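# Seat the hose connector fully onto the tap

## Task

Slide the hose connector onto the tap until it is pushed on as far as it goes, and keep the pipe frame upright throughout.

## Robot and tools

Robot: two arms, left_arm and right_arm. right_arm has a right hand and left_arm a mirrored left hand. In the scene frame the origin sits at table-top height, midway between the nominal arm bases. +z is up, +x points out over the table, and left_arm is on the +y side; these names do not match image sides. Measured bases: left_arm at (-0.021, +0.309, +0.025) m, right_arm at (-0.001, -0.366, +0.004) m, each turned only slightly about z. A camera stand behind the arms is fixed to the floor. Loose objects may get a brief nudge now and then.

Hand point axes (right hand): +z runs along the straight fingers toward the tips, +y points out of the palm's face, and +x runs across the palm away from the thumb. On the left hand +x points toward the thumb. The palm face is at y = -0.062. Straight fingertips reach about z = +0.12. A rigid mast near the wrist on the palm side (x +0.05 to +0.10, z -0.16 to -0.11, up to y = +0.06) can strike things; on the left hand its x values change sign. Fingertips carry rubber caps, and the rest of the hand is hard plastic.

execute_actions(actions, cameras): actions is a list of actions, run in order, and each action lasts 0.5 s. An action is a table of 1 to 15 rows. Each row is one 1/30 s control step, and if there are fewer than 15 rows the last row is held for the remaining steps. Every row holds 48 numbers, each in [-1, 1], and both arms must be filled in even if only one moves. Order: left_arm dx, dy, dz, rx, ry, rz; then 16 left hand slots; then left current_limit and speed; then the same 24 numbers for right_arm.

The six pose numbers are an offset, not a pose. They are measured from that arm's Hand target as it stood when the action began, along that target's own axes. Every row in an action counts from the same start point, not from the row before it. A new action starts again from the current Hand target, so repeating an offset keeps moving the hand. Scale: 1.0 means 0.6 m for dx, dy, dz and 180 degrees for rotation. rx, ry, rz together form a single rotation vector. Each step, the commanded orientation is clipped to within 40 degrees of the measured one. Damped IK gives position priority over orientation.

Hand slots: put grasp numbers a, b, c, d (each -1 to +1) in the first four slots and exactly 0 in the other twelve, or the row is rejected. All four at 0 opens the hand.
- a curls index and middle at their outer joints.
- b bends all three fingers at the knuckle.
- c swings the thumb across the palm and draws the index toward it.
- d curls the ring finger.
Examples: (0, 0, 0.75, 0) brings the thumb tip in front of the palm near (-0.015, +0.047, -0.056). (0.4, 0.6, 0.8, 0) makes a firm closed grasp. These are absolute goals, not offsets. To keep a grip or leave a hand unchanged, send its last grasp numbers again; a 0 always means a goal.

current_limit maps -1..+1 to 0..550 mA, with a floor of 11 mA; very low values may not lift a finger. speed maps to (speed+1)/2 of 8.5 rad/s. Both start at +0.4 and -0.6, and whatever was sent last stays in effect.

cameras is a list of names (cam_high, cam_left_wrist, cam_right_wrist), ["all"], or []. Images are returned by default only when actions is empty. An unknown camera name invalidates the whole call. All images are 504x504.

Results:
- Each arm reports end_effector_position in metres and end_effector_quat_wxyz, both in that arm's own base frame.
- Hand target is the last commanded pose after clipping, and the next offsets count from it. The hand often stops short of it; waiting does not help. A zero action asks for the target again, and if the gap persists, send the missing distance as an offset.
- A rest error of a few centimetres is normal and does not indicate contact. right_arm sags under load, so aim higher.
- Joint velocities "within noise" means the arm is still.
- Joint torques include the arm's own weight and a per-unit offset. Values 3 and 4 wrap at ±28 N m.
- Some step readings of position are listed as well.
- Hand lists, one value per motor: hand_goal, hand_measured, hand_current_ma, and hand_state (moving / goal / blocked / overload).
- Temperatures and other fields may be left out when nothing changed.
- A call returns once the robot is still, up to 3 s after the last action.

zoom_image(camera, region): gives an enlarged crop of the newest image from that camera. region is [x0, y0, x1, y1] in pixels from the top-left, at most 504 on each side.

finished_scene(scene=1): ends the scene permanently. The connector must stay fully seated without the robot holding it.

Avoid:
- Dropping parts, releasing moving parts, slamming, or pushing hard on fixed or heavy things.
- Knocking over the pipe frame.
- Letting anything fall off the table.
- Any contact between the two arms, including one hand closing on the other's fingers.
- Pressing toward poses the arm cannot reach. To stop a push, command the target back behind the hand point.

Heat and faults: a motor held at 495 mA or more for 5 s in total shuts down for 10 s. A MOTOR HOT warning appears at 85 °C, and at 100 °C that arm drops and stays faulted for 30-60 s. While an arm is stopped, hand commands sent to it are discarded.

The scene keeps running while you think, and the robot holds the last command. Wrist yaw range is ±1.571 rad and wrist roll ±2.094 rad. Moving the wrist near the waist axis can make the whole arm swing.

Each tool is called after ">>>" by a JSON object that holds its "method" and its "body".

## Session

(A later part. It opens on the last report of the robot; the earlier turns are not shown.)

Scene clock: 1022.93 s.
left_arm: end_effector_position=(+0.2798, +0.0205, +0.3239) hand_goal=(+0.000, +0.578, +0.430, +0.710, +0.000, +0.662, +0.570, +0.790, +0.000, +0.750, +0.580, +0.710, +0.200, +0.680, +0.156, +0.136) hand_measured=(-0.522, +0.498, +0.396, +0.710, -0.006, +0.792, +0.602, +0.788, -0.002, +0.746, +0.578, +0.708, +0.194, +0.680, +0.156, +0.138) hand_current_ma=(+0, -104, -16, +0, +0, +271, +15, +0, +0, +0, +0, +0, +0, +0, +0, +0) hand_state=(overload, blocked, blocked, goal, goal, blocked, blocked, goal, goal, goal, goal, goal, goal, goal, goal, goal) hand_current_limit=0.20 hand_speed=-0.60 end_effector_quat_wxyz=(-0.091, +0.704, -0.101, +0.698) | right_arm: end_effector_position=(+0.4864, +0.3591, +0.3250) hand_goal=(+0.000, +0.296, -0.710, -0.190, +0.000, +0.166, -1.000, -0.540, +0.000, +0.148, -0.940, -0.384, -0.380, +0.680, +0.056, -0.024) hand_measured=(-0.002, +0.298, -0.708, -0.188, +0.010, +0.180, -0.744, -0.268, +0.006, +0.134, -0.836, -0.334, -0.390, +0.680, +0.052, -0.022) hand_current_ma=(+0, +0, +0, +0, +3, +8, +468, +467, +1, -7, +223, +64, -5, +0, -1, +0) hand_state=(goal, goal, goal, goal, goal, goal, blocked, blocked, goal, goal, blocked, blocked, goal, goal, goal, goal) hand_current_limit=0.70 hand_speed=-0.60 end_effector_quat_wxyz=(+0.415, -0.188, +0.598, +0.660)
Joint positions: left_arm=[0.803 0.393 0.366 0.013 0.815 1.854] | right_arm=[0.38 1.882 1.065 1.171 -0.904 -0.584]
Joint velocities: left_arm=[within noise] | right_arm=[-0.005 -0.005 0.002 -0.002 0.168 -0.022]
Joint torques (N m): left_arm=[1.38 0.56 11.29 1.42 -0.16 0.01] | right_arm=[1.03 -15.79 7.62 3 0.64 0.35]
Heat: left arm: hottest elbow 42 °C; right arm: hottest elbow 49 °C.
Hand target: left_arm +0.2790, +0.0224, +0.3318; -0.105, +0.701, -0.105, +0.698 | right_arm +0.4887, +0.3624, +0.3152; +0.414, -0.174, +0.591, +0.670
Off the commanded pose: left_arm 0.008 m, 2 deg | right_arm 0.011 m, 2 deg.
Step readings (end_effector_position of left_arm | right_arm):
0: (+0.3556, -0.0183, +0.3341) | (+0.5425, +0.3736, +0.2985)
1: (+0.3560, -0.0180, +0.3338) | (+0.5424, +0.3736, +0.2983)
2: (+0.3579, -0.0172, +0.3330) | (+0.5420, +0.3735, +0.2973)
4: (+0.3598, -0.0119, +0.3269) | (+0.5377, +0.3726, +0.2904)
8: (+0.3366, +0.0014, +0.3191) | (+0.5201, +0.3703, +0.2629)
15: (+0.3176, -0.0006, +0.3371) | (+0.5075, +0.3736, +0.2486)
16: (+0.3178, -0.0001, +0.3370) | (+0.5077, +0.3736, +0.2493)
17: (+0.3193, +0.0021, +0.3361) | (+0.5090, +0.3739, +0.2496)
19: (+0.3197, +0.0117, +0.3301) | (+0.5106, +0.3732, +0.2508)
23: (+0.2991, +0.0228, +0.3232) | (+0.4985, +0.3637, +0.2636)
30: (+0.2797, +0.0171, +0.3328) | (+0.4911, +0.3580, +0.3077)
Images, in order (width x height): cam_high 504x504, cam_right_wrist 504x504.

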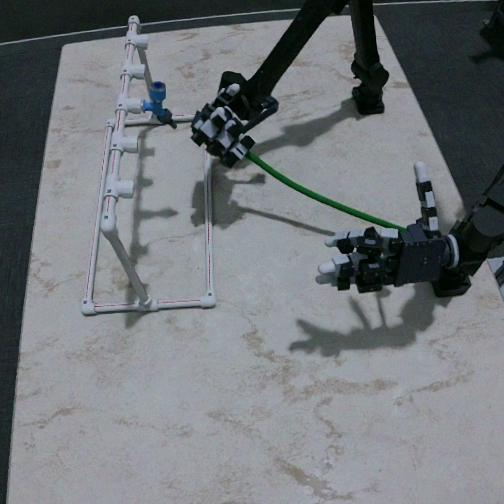

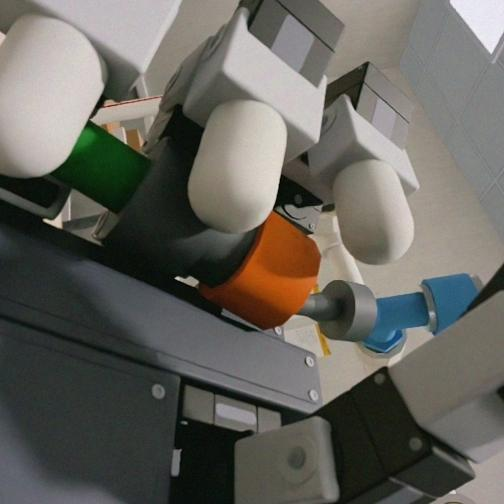

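>>> {"method": "execute_actions", "body": {"actions": [[[-0.016,-0.053,-0.016,0.04,-0.012,0,0,0.05,0.3,0,0,0,0,0,0,0,0,0,0,0,0,0,0.2,-0.6,0,0,0,0,0,0,1,0.3,0.7,0.95,0,0,0,0,0,0,0,0,0,0,0,0,0.7,-0.6],[-0.032,-0.107,-0.031,0.08,-0.024,0,0,0.05,0.3,0,0,0,0,0,0,0,0,0,0,0,0,0,0.2,-0.6,0,0,0,0,0,0,1,0.3,0.7,0.95,0,0,0,0,0,0,0,0,0,0,0,0,0.7,-0.6],[-0.049,-0.161,-0.047,0.1195,-0.036,0,0,0.05,0.3,0,0,0,0,0,0,0,0,0,0,0,0,0,0.2,-0.6,0,0,0,0,0,0,1,0.3,0.7,0.95,0,0,0,0,0,0,0,0,0,0,0,0,0.7,-0.6]],[[-0.016,-0.053,-0.016,0.04,-0.012,0,0,0.05,0.3,0,0,0,0,0,0,0,0,0,0,0,0,0,0.2,-0.6,0,0,0,0,0,0,1,0.3,0.7,0.95,0,0,0,0,0,0,0,0,0,0,0,0,0.7,-0.6],[-0.032,-0.107,-0.031,0.08,-0.024,0,0,0.05,0.3,0,0,0,0,0,0,0,0,0,0,0,0,0,0.2,-0.6,0,0,0,0,0,0,1,0.3,0.7,0.95,0,0,0,0,0,0,0,0,0,0,0,0,0.7,-0.6],[-0.049,-0.161,-0.047,0.1195,-0.036,0,0,0.05,0.3,0,0,0,0,0,0,0,0,0,0,0,0,0,0.2,-0.6,0,0,0,0,0,0,1,0.3,0.7,0.95,0,0,0,0,0,0,0,0,0,0,0,0,0.7,-0.6]]], "cameras": ["cam_high"]}}

Scene clock: 1026.57 s.
left_arm: end_effector_position=(+0.1877, +0.2032, +0.3247) hand_goal=(+0.000, +0.578, +0.430, +0.710, +0.000, +0.662, +0.570, +0.790, +0.000, +0.750, +0.580, +0.710, +0.200, +0.680, +0.156, +0.136) hand_measured=(-0.522, +0.492, +0.396, +0.710, -0.006, +0.786, +0.602, +0.788, -0.002, +0.748, +0.578, +0.708, +0.194, +0.680, +0.156, +0.138) hand_current_ma=(+0, -117, -17, +0, +0, +247, +15, +0, +0, +0, +0, +0, -1, +0, +0, +0) hand_state=(overload, blocked, blocked, goal, goal, blocked, blocked, goal, goal, goal, goal, goal, goal, goal, goal, goal) hand_current_limit=0.20 hand_speed=-0.60 end_effector_quat_wxyz=(-0.351, +0.690, +0.180, +0.606) | right_arm: end_effector_position=(+0.4884, +0.3585, +0.3224) hand_goal=(+0.000, +0.296, -0.710, -0.190, +0.000, +0.166, -1.000, -0.540, +0.000, +0.148, -0.940, -0.384, -0.380, +0.680, +0.056, -0.024) hand_measured=(-0.002, +0.298, -0.708, -0.188, +0.010, +0.180, -0.744, -0.268, +0.006, +0.134, -0.836, -0.334, -0.390, +0.680, +0.054, -0.022) hand_current_ma=(+0, +0, +0, +0, +3, +8, +467, +467, +1, -8, +222, +64, -5, +0, -1, +0) hand_state=(goal, goal, goal, goal, goal, goal, blocked, blocked, goal, goal, blocked, blocked, goal, goal, goal, goal) hand_current_limit=0.70 hand_speed=-0.60 end_effector_quat_wxyz=(+0.418, -0.177, +0.592, +0.666)
Joint positions: left_arm=[1.557 0.341 0.366 -0.051 0.776 1.859] | right_arm=[0.384 1.902 1.065 1.217 -0.881 -0.552]
Joint torques (N m): left_arm=[1.38 2.43 11.11 2.44 0.03 0] | right_arm=[0.67 -15.68 8.02 3.02 0.65 0.35]
Heat: left arm: hottest elbow 42 °C; right arm: hottest elbow 49 °C.
Hand target: left_arm +0.1860, +0.2059, +0.3325; -0.365, +0.686, +0.170, +0.606 | right_arm +0.4886, +0.3625, +0.3152; +0.414, -0.174, +0.591, +0.670
Off the commanded pose: left_arm 0.008 m, 2 deg | right_arm 0.008 m, 1 deg.
Step readings (end_effector_position of left_arm | right_arm):
0: (+0.2798, +0.0205, +0.3239) | (+0.4864, +0.3591, +0.3250)
1: (+0.2798, +0.0211, +0.3238) | (+0.4865, +0.3590, +0.3251)
2: (+0.2798, +0.0234, +0.3236) | (+0.4868, +0.3587, +0.3256)
4: (+0.2801, +0.0430, +0.3239) | (+0.4872, +0.3580, +0.3261)
8: (+0.2678, +0.0932, +0.3277) | (+0.4876, +0.3585, +0.3240)
15: (+0.2529, +0.1180, +0.3252) | (+0.4883, +0.3587, +0.3221)
16: (+0.2523, +0.1192, +0.3248) | (+0.4883, +0.3587, +0.3222)
17: (+0.2510, +0.1222, +0.3246) | (+0.4883, +0.3586, +0.3222)
19: (+0.2440, +0.1414, +0.3250) | (+0.4883, +0.3586, +0.3223)
23: (+0.2143, +0.1843, +0.3280) | (+0.4884, +0.3586, +0.3223)
30: (+0.1905, +0.2014, +0.3262) | (+0.4883, +0.3585, +0.3224)
Images, in order (width x height): cam_high 504x504.

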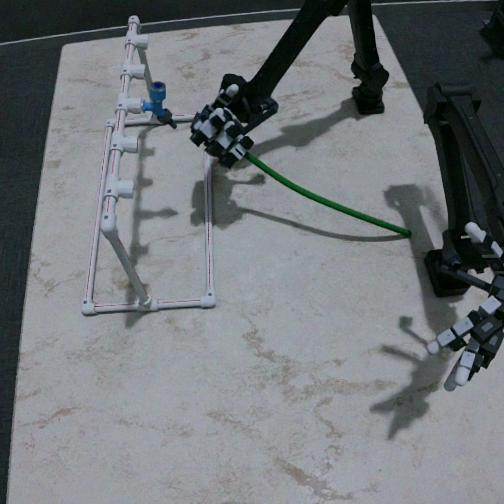

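>>> {"method": "execute_actions", "body": {"actions": [[[0,0,0,0,0,0,0,0.05,0.3,0,0,0,0,0,0,0,0,0,0,0,0,0,0.2,-0.6,-0.0247,0.0213,-0.0141,0.0085,-0.0363,0.0303,1,0.3,0.7,0.95,0,0,0,0,0,0,0,0,0,0,0,0,0.7,-0.6],[0,0,0,0,0,0,0,0.05,0.3,0,0,0,0,0,0,0,0,0,0,0,0,0,0.2,-0.6,-0.0493,0.0425,-0.0282,0.017,-0.0726,0.0606,1,0.3,0.7,0.95,0,0,0,0,0,0,0,0,0,0,0,0,0.7,-0.6],[0,0,0,0,0,0,0,0.05,0.3,0,0,0,0,0,0,0,0,0,0,0,0,0,0.2,-0.6,-0.074,0.0638,-0.0423,0.0255,-0.1089,0.0908,1,0.3,0.7,0.95,0,0,0,0,0,0,0,0,0,0,0,0,0.7,-0.6]],[[0,0,0,0,0,0,0,0.05,0.3,0,0,0,0,0,0,0,0,0,0,0,0,0,0.2,-0.6,-0.0178,0.0159,-0.0224,0.0085,-0.0363,0.0303,1,0.3,0.7,0.95,0,0,0,0,0,0,0,0,0,0,0,0,0.7,-0.6],[0,0,0,0,0,0,0,0.05,0.3,0,0,0,0,0,0,0,0,0,0,0,0,0,0.2,-0.6,-0.0357,0.0319,-0.0449,0.017,-0.0726,0.0606,1,0.3,0.7,0.95,0,0,0,0,0,0,0,0,0,0,0,0,0.7,-0.6],[0,0,0,0,0,0,0,0.05,0.3,0,0,0,0,0,0,0,0,0,0,0,0,0,0.2,-0.6,-0.0535,0.0478,-0.0673,0.0255,-0.1089,0.0908,1,0.3,0.7,0.95,0,0,0,0,0,0,0,0,0,0,0,0,0.7,-0.6]]], "cameras": ["cam_high","cam_right_wrist"]}}

Scene clock: 1029.37 s.
left_arm: end_effector_position=(+0.1875, +0.2029, +0.3251) hand_goal=(+0.000, +0.578, +0.430, +0.710, +0.000, +0.662, +0.570, +0.790, +0.000, +0.750, +0.580, +0.710, +0.200, +0.680, +0.156, +0.136) hand_measured=(-0.522, +0.492, +0.396, +0.710, -0.006, +0.786, +0.602, +0.788, -0.002, +0.748, +0.578, +0.708, +0.194, +0.680, +0.156, +0.138) hand_current_ma=(+0, -117, -17, +0, +0, +247, +15, +0, +0, +0, +0, +0, -1, +0, +0, +0) hand_state=(overload, blocked, blocked, goal, goal, blocked, blocked, goal, goal, goal, goal, goal, goal, goal, goal, goal) hand_current_limit=0.20 hand_speed=-0.60 end_effector_quat_wxyz=(-0.352, +0.690, +0.179, +0.607) | right_arm: end_effector_position=(+0.4647, +0.2750, +0.3805) hand_goal=(+0.000, +0.296, -0.710, -0.190, +0.000, +0.166, -1.000, -0.540, +0.000, +0.148, -0.940, -0.384, -0.380, +0.680, +0.056, -0.024) hand_measured=(-0.002, +0.298, -0.710, -0.188, +0.020, +0.206, -0.744, -0.270, +0.014, +0.118, -0.862, -0.334, -0.380, +0.680, +0.054, -0.022) hand_current_ma=(+0, +0, +0, +0, +12, +50, +467, +468, +5, -30, +135, +64, +0, +0, +0, +0) hand_state=(goal, goal, goal, goal, moving, moving, blocked, blocked, goal, blocked, blocked, blocked, goal, goal, goal, goal) hand_current_limit=0.70 hand_speed=-0.60 end_effector_quat_wxyz=(+0.409, +0.251, +0.502, +0.720)
Joint positions: left_arm=[1.558 0.341 0.366 -0.048 0.779 1.859] | right_arm=[0.562 1.602 0.708 1.272 -0.028 -0.043]
Joint torques (N m): left_arm=[1.44 2.49 11.11 2.39 0.03 -0.01] | right_arm=[0.26 -14.27 7.82 2.29 0.26 0.36]
Heat: left arm: hottest elbow 43 °C; right arm: hottest elbow 49 °C.
Hand target: left_arm +0.1860, +0.2059, +0.3325; -0.365, +0.686, +0.170, +0.606 | right_arm +0.4635, +0.2722, +0.3876; +0.396, +0.260, +0.495, +0.729
Off the commanded pose: left_arm 0.008 m, 2 deg | right_arm 0.008 m, 2 deg.
Step readings (end_effector_position of left_arm | right_arm):
0: (+0.1877, +0.2032, +0.3247) | (+0.4884, +0.3585, +0.3224)
1: (+0.1877, +0.2032, +0.3247) | (+0.4891, +0.3582, +0.3226)
2: (+0.1876, +0.2031, +0.3247) | (+0.4918, +0.3569, +0.3232)
4: (+0.1876, +0.2030, +0.3249) | (+0.4992, +0.3488, +0.3236)
8: (+0.1876, +0.2029, +0.3250) | (+0.4938, +0.3303, +0.3230)
15: (+0.1875, +0.2029, +0.3251) | (+0.4856, +0.3267, +0.3489)
16: (+0.1875, +0.2029, +0.3251) | (+0.4853, +0.3267, +0.3513)
17: (+0.1875, +0.2029, +0.3251) | (+0.4865, +0.3251, +0.3526)
19: (+0.1875, +0.2029, +0.3251) | (+0.4895, +0.3120, +0.3529)
23: (+0.1875, +0.2029, +0.3251) | (+0.4778, +0.2835, +0.3533)
30: (+0.1875, +0.2029, +0.3251) | (+0.4633, +0.2734, +0.3809)
Images, in order (width x height): cam_high 504x504, cam_right_wrist 504x504.

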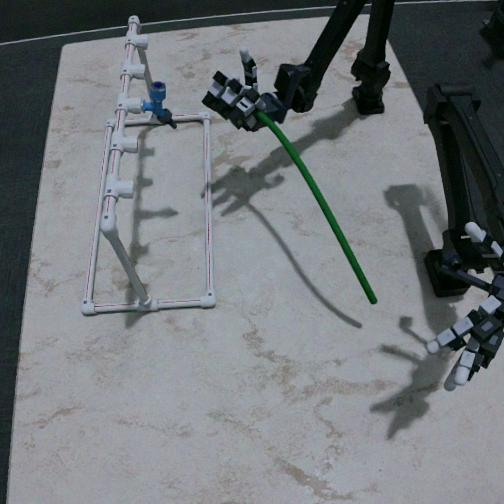

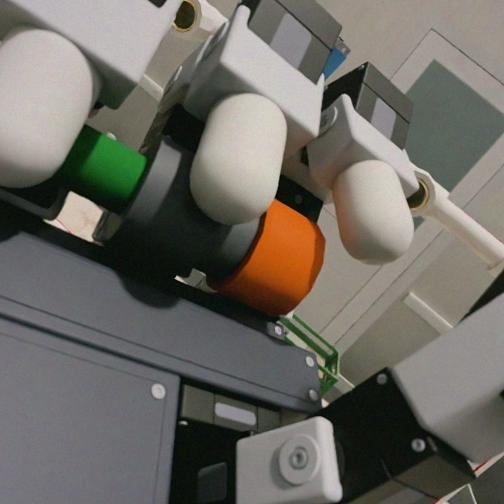

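>>> {"method": "execute_actions", "body": {"actions": [[[0,0,0,0,0,0,0,0.05,0.3,0,0,0,0,0,0,0,0,0,0,0,0,0,0.2,-0.6,-0.012,0.009,-0.028,0.0005,-0.029,-0.0117,1,0.3,0.7,0.95,0,0,0,0,0,0,0,0,0,0,0,0,0.7,-0.6],[0,0,0,0,0,0,0,0.05,0.3,0,0,0,0,0,0,0,0,0,0,0,0,0,0.2,-0.6,-0.023,0.0173,-0.055,0.001,-0.058,-0.0233,1,0.3,0.7,0.95,0,0,0,0,0,0,0,0,0,0,0,0,0.7,-0.6],[0,0,0,0,0,0,0,0.05,0.3,0,0,0,0,0,0,0,0,0,0,0,0,0,0.2,-0.6,-0.035,0.026,-0.083,0.0015,-0.087,-0.035,1,0.3,0.7,0.95,0,0,0,0,0,0,0,0,0,0,0,0,0.7,-0.6]],[[0,0,0,0,0,0,0,0.05,0.3,0,0,0,0,0,0,0,0,0,0,0,0,0,0.2,-0.6,-0.0196,0.0068,-0.0234,0.0005,-0.029,-0.0117,1,0.3,0.7,0.95,0,0,0,0,0,0,0,0,0,0,0,0,0.7,-0.6],[0,0,0,0,0,0,0,0.05,0.3,0,0,0,0,0,0,0,0,0,0,0,0,0,0.2,-0.6,-0.0391,0.0135,-0.0469,0.001,-0.058,-0.0233,1,0.3,0.7,0.95,0,0,0,0,0,0,0,0,0,0,0,0,0.7,-0.6],[0,0,0,0,0,0,0,0.05,0.3,0,0,0,0,0,0,0,0,0,0,0,0,0,0.2,-0.6,-0.0587,0.0203,-0.0703,0.0015,-0.087,-0.035,1,0.3,0.7,0.95,0,0,0,0,0,0,0,0,0,0,0,0,0.7,-0.6]]], "cameras": ["cam_high","cam_left_wrist"]}}

Scene clock: 1032.47 s.
left_arm: end_effector_position=(+0.1875, +0.2029, +0.3251) hand_goal=(+0.000, +0.578, +0.430, +0.710, +0.000, +0.662, +0.570, +0.790, +0.000, +0.750, +0.580, +0.710, +0.200, +0.680, +0.156, +0.136) hand_measured=(-0.522, +0.492, +0.396, +0.710, -0.006, +0.786, +0.602, +0.788, -0.002, +0.748, +0.578, +0.708, +0.194, +0.680, +0.156, +0.138) hand_current_ma=(+0, -117, -17, +0, +0, +247, +15, +0, +0, +0, +0, +0, -1, +0, +0, +0) hand_state=(overload, blocked, blocked, goal, goal, blocked, blocked, goal, goal, goal, goal, goal, goal, goal, goal, goal) hand_current_limit=0.20 hand_speed=-0.60 end_effector_quat_wxyz=(-0.352, +0.690, +0.179, +0.607) | right_arm: end_effector_position=(+0.4095, +0.1831, +0.3653) hand_goal=(+0.000, +0.296, -0.710, -0.190, +0.000, +0.166, -1.000, -0.540, +0.000, +0.148, -0.940, -0.384, -0.380, +0.680, +0.056, -0.024) hand_measured=(-0.002, +0.298, -0.710, -0.188, +0.020, +0.206, -0.744, -0.270, +0.014, +0.118, -0.862, -0.334, -0.380, +0.680, +0.054, -0.022) hand_current_ma=(+0, +0, +0, +0, +11, +49, +467, +468, +5, -29, +135, +66, +0, +0, +0, +0) hand_state=(goal, goal, goal, goal, blocked, blocked, blocked, blocked, goal, blocked, blocked, blocked, goal, goal, goal, goal) hand_current_limit=0.70 hand_speed=-0.60 end_effector_quat_wxyz=(+0.592, +0.396, +0.421, +0.562)
Joint positions: left_arm=[1.558 0.341 0.366 -0.048 0.779 1.859] | right_arm=[0.632 1.488 0.51 1.39 0.586 -0.293]
Joint torques (N m): left_arm=[1.44 2.55 11.11 2.4 0.03 -0.01] | right_arm=[0.67 -11.75 7.16 3.69 -0.11 0.11]
Heat: left arm: hottest elbow 43 °C; right arm: hottest elbow 48 °C.
Hand target: left_arm +0.1860, +0.2059, +0.3325; -0.365, +0.686, +0.170, +0.606 | right_arm +0.4000, +0.1797, +0.3795; +0.590, +0.393, +0.398, +0.582
Off the commanded pose: left_arm 0.008 m, 2 deg | right_arm 0.017 m, 3 deg.
Step readings (end_effector_position of left_arm | right_arm):
0: (+0.1875, +0.2029, +0.3251) | (+0.4649, +0.2747, +0.3805)
1: (+0.1875, +0.2029, +0.3251) | (+0.4652, +0.2740, +0.3801)
2: (+0.1875, +0.2029, +0.3251) | (+0.4664, +0.2704, +0.3792)
4: (+0.1875, +0.2029, +0.3251) | (+0.4654, +0.2576, +0.3738)
8: (+0.1875, +0.2029, +0.3251) | (+0.4524, +0.2340, +0.3623)
15: (+0.1875, +0.2029, +0.3251) | (+0.4437, +0.2274, +0.3666)
16: (+0.1875, +0.2029, +0.3251) | (+0.4434, +0.2269, +0.3666)
17: (+0.1875, +0.2029, +0.3251) | (+0.4432, +0.2244, +0.3659)
19: (+0.1875, +0.2029, +0.3251) | (+0.4392, +0.2108, +0.3628)
23: (+0.1875, +0.2029, +0.3251) | (+0.4211, +0.1884, +0.3578)
30: (+0.1875, +0.2029, +0.3251) | (+0.4107, +0.1821, +0.3638)
Images, in order (width x height): cam_high 504x504, cam_left_wrist 504x504.

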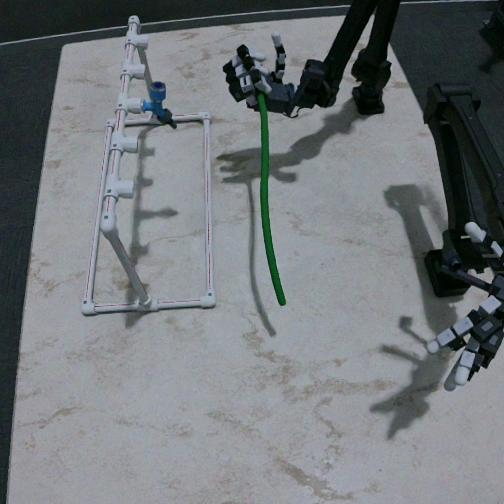

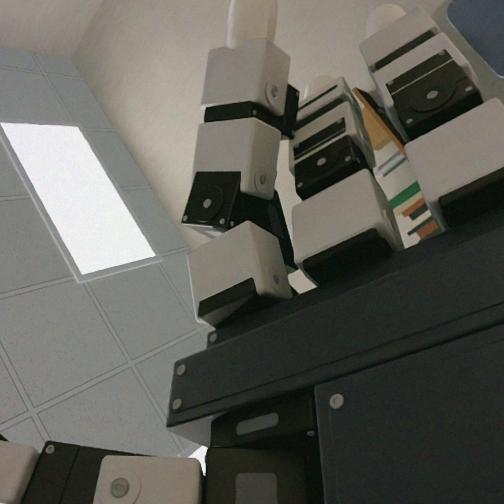

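>>> {"method": "execute_actions", "body": {"actions": [[[-0.019,0.006,0.033,0,0,0,0,0.05,0.3,0,0,0,0,0,0,0,0,0,0,0,0,0,0.2,-0.6,0.037,0.057,0.023,0,0,0,1,0.3,0.7,0.95,0,0,0,0,0,0,0,0,0,0,0,0,0.7,-0.6],[-0.037,0.0115,0.067,0,0,0,0,0.05,0.3,0,0,0,0,0,0,0,0,0,0,0,0,0,0.2,-0.6,0.074,0.114,0.046,0,0,0,1,0.3,0.7,0.95,0,0,0,0,0,0,0,0,0,0,0,0,0.7,-0.6],[-0.0558,0.0172,0.1,0,0,0,0,0.05,0.3,0,0,0,0,0,0,0,0,0,0,0,0,0,0.2,-0.6,0.111,0.1715,0.0687,0,0,0,1,0.3,0.7,0.95,0,0,0,0,0,0,0,0,0,0,0,0,0.7,-0.6]],[[-0.019,0.006,0.033,0,0,0,0,0.05,0.3,0,0,0,0,0,0,0,0,0,0,0,0,0,0.2,-0.6,0.037,0.057,0.023,0,0,0,1,0.3,0.7,0.95,0,0,0,0,0,0,0,0,0,0,0,0,0.7,-0.6],[-0.037,0.0115,0.067,0,0,0,0,0.05,0.3,0,0,0,0,0,0,0,0,0,0,0,0,0,0.2,-0.6,0.074,0.114,0.046,0,0,0,1,0.3,0.7,0.95,0,0,0,0,0,0,0,0,0,0,0,0,0.7,-0.6],[-0.0558,0.0172,0.1,0,0,0,0,0.05,0.3,0,0,0,0,0,0,0,0,0,0,0,0,0,0.2,-0.6,0.111,0.1715,0.0687,0,0,0,1,0.3,0.7,0.95,0,0,0,0,0,0,0,0,0,0,0,0,0.7,-0.6]]], "cameras": ["cam_high","cam_right_wrist"]}}

Scene clock: 1040.70 s.
left_arm: end_effector_position=(+0.2671, +0.2878, +0.2543) hand_goal=(+0.000, +0.578, +0.430, +0.710, +0.000, +0.662, +0.570, +0.790, +0.000, +0.750, +0.580, +0.710, +0.200, +0.680, +0.156, +0.136) hand_measured=(-0.522, +0.492, +0.396, +0.710, -0.006, +0.786, +0.602, +0.788, -0.002, +0.748, +0.578, +0.708, +0.194, +0.680, +0.156, +0.138) hand_current_ma=(+0, -117, -17, +0, +0, +247, +15, +0, +0, +0, +0, +0, -1, +0, +0, +0) hand_state=(overload, blocked, blocked, goal, goal, blocked, blocked, goal, goal, goal, goal, goal, goal, goal, goal, goal) hand_current_limit=0.20 hand_speed=-0.60 end_effector_quat_wxyz=(-0.360, +0.694, +0.176, +0.598) | right_arm: end_effector_position=(+0.3948, +0.3170, +0.5711) hand_goal=(+0.000, +0.296, -0.710, -0.190, +0.000, +0.166, -1.000, -0.540, +0.000, +0.148, -0.940, -0.384, -0.380, +0.680, +0.056, -0.024) hand_measured=(-0.002, +0.300, -0.710, -0.188, +0.024, +0.206, -0.744, -0.270, +0.014, +0.118, -0.868, -0.330, -0.378, +0.680, +0.054, -0.022) hand_current_ma=(+0, +1, +0, +0, +14, +49, +468, +468, +6, -29, +121, +71, +0, +0, +0, +0) hand_state=(goal, goal, goal, goal, blocked, blocked, blocked, blocked, goal, blocked, blocked, blocked, goal, goal, goal, goal) hand_current_limit=0.70 hand_speed=-0.60 end_effector_quat_wxyz=(+0.593, +0.385, +0.423, +0.567)
Joint positions: left_arm=[1.223 0.924 0.342 0.555 0.433 1.876] | right_arm=[0.902 1.323 1 0.848 0.807 -0.466]
Joint torques (N m): left_arm=[0.21 -3.08 9.84 2.66 -0.17 -0.18] | right_arm=[-0.38 -10.17 16.28 1.77 -0.22 0.17]
Heat: left arm: hottest elbow 43 °C; right arm: hottest elbow 48 °C.
Hand target: left_arm +0.2711, +0.2908, +0.2626; -0.365, +0.686, +0.170, +0.606 | right_arm +0.4001, +0.3155, +0.5997; +0.590, +0.393, +0.398, +0.582
Off the commanded pose: left_arm 0.010 m, 2 deg | right_arm 0.029 m, 4 deg.
Step readings (end_effector_position of left_arm | right_arm):
0: (+0.1875, +0.2029, +0.3251) | (+0.4090, +0.1842, +0.3653)
1: (+0.1874, +0.2034, +0.3251) | (+0.4088, +0.1841, +0.3654)
2: (+0.1873, +0.2055, +0.3256) | (+0.4082, +0.1845, +0.3657)
4: (+0.1891, +0.2157, +0.3261) | (+0.4068, +0.1885, +0.3697)
8: (+0.2047, +0.2313, +0.3123) | (+0.3934, +0.2169, +0.4167)
15: (+0.2235, +0.2459, +0.2933) | (+0.3882, +0.2394, +0.4760)
16: (+0.2243, +0.2472, +0.2937) | (+0.3891, +0.2401, +0.4760)
17: (+0.2256, +0.2491, +0.2942) | (+0.3907, +0.2411, +0.4756)
19: (+0.2306, +0.2578, +0.2933) | (+0.3953, +0.2492, +0.4799)
23: (+0.2495, +0.2736, +0.2720) | (+0.3928, +0.2848, +0.5230)
30: (+0.2659, +0.2871, +0.2486) | (+0.3869, +0.3089, +0.5772)
Images, in order (width x height): cam_high 504x504, cam_right_wrist 504x504.

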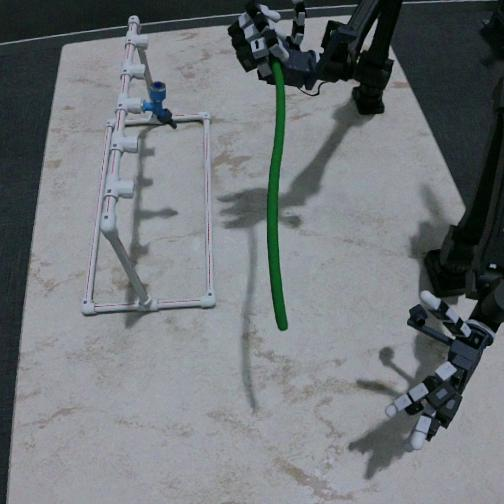

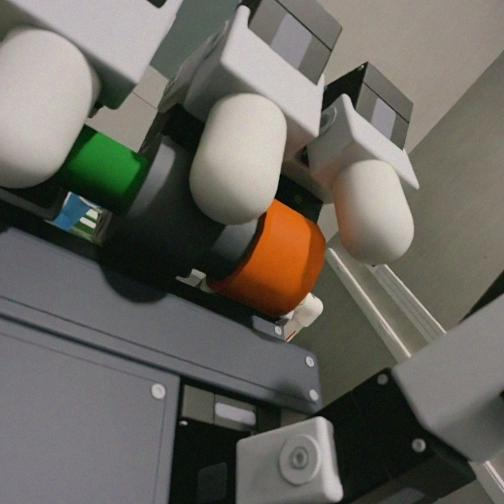

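>>> {"method": "zoom_image", "body": {"camera": "cam_high", "region": [200, 0, 400, 200]}}

>>> {"method": "zoom_image", "body": {"camera": "cam_high", "region": [200, 150, 400, 350]}}

Scaled by 2.520 from the camera's 504x504 image, which has a finer 720x720 frame.

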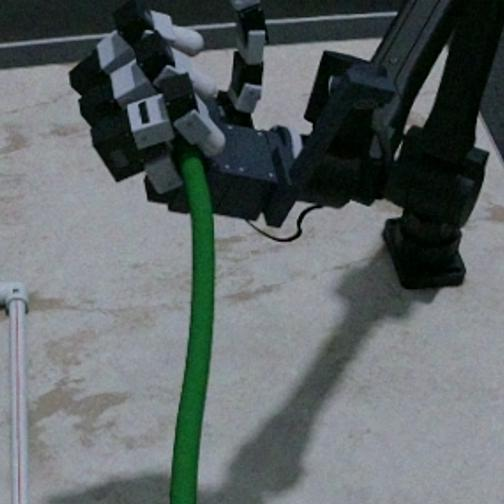

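Scaled by 2.520 from the camera's 504x504 image, which has a finer 720x720 frame.

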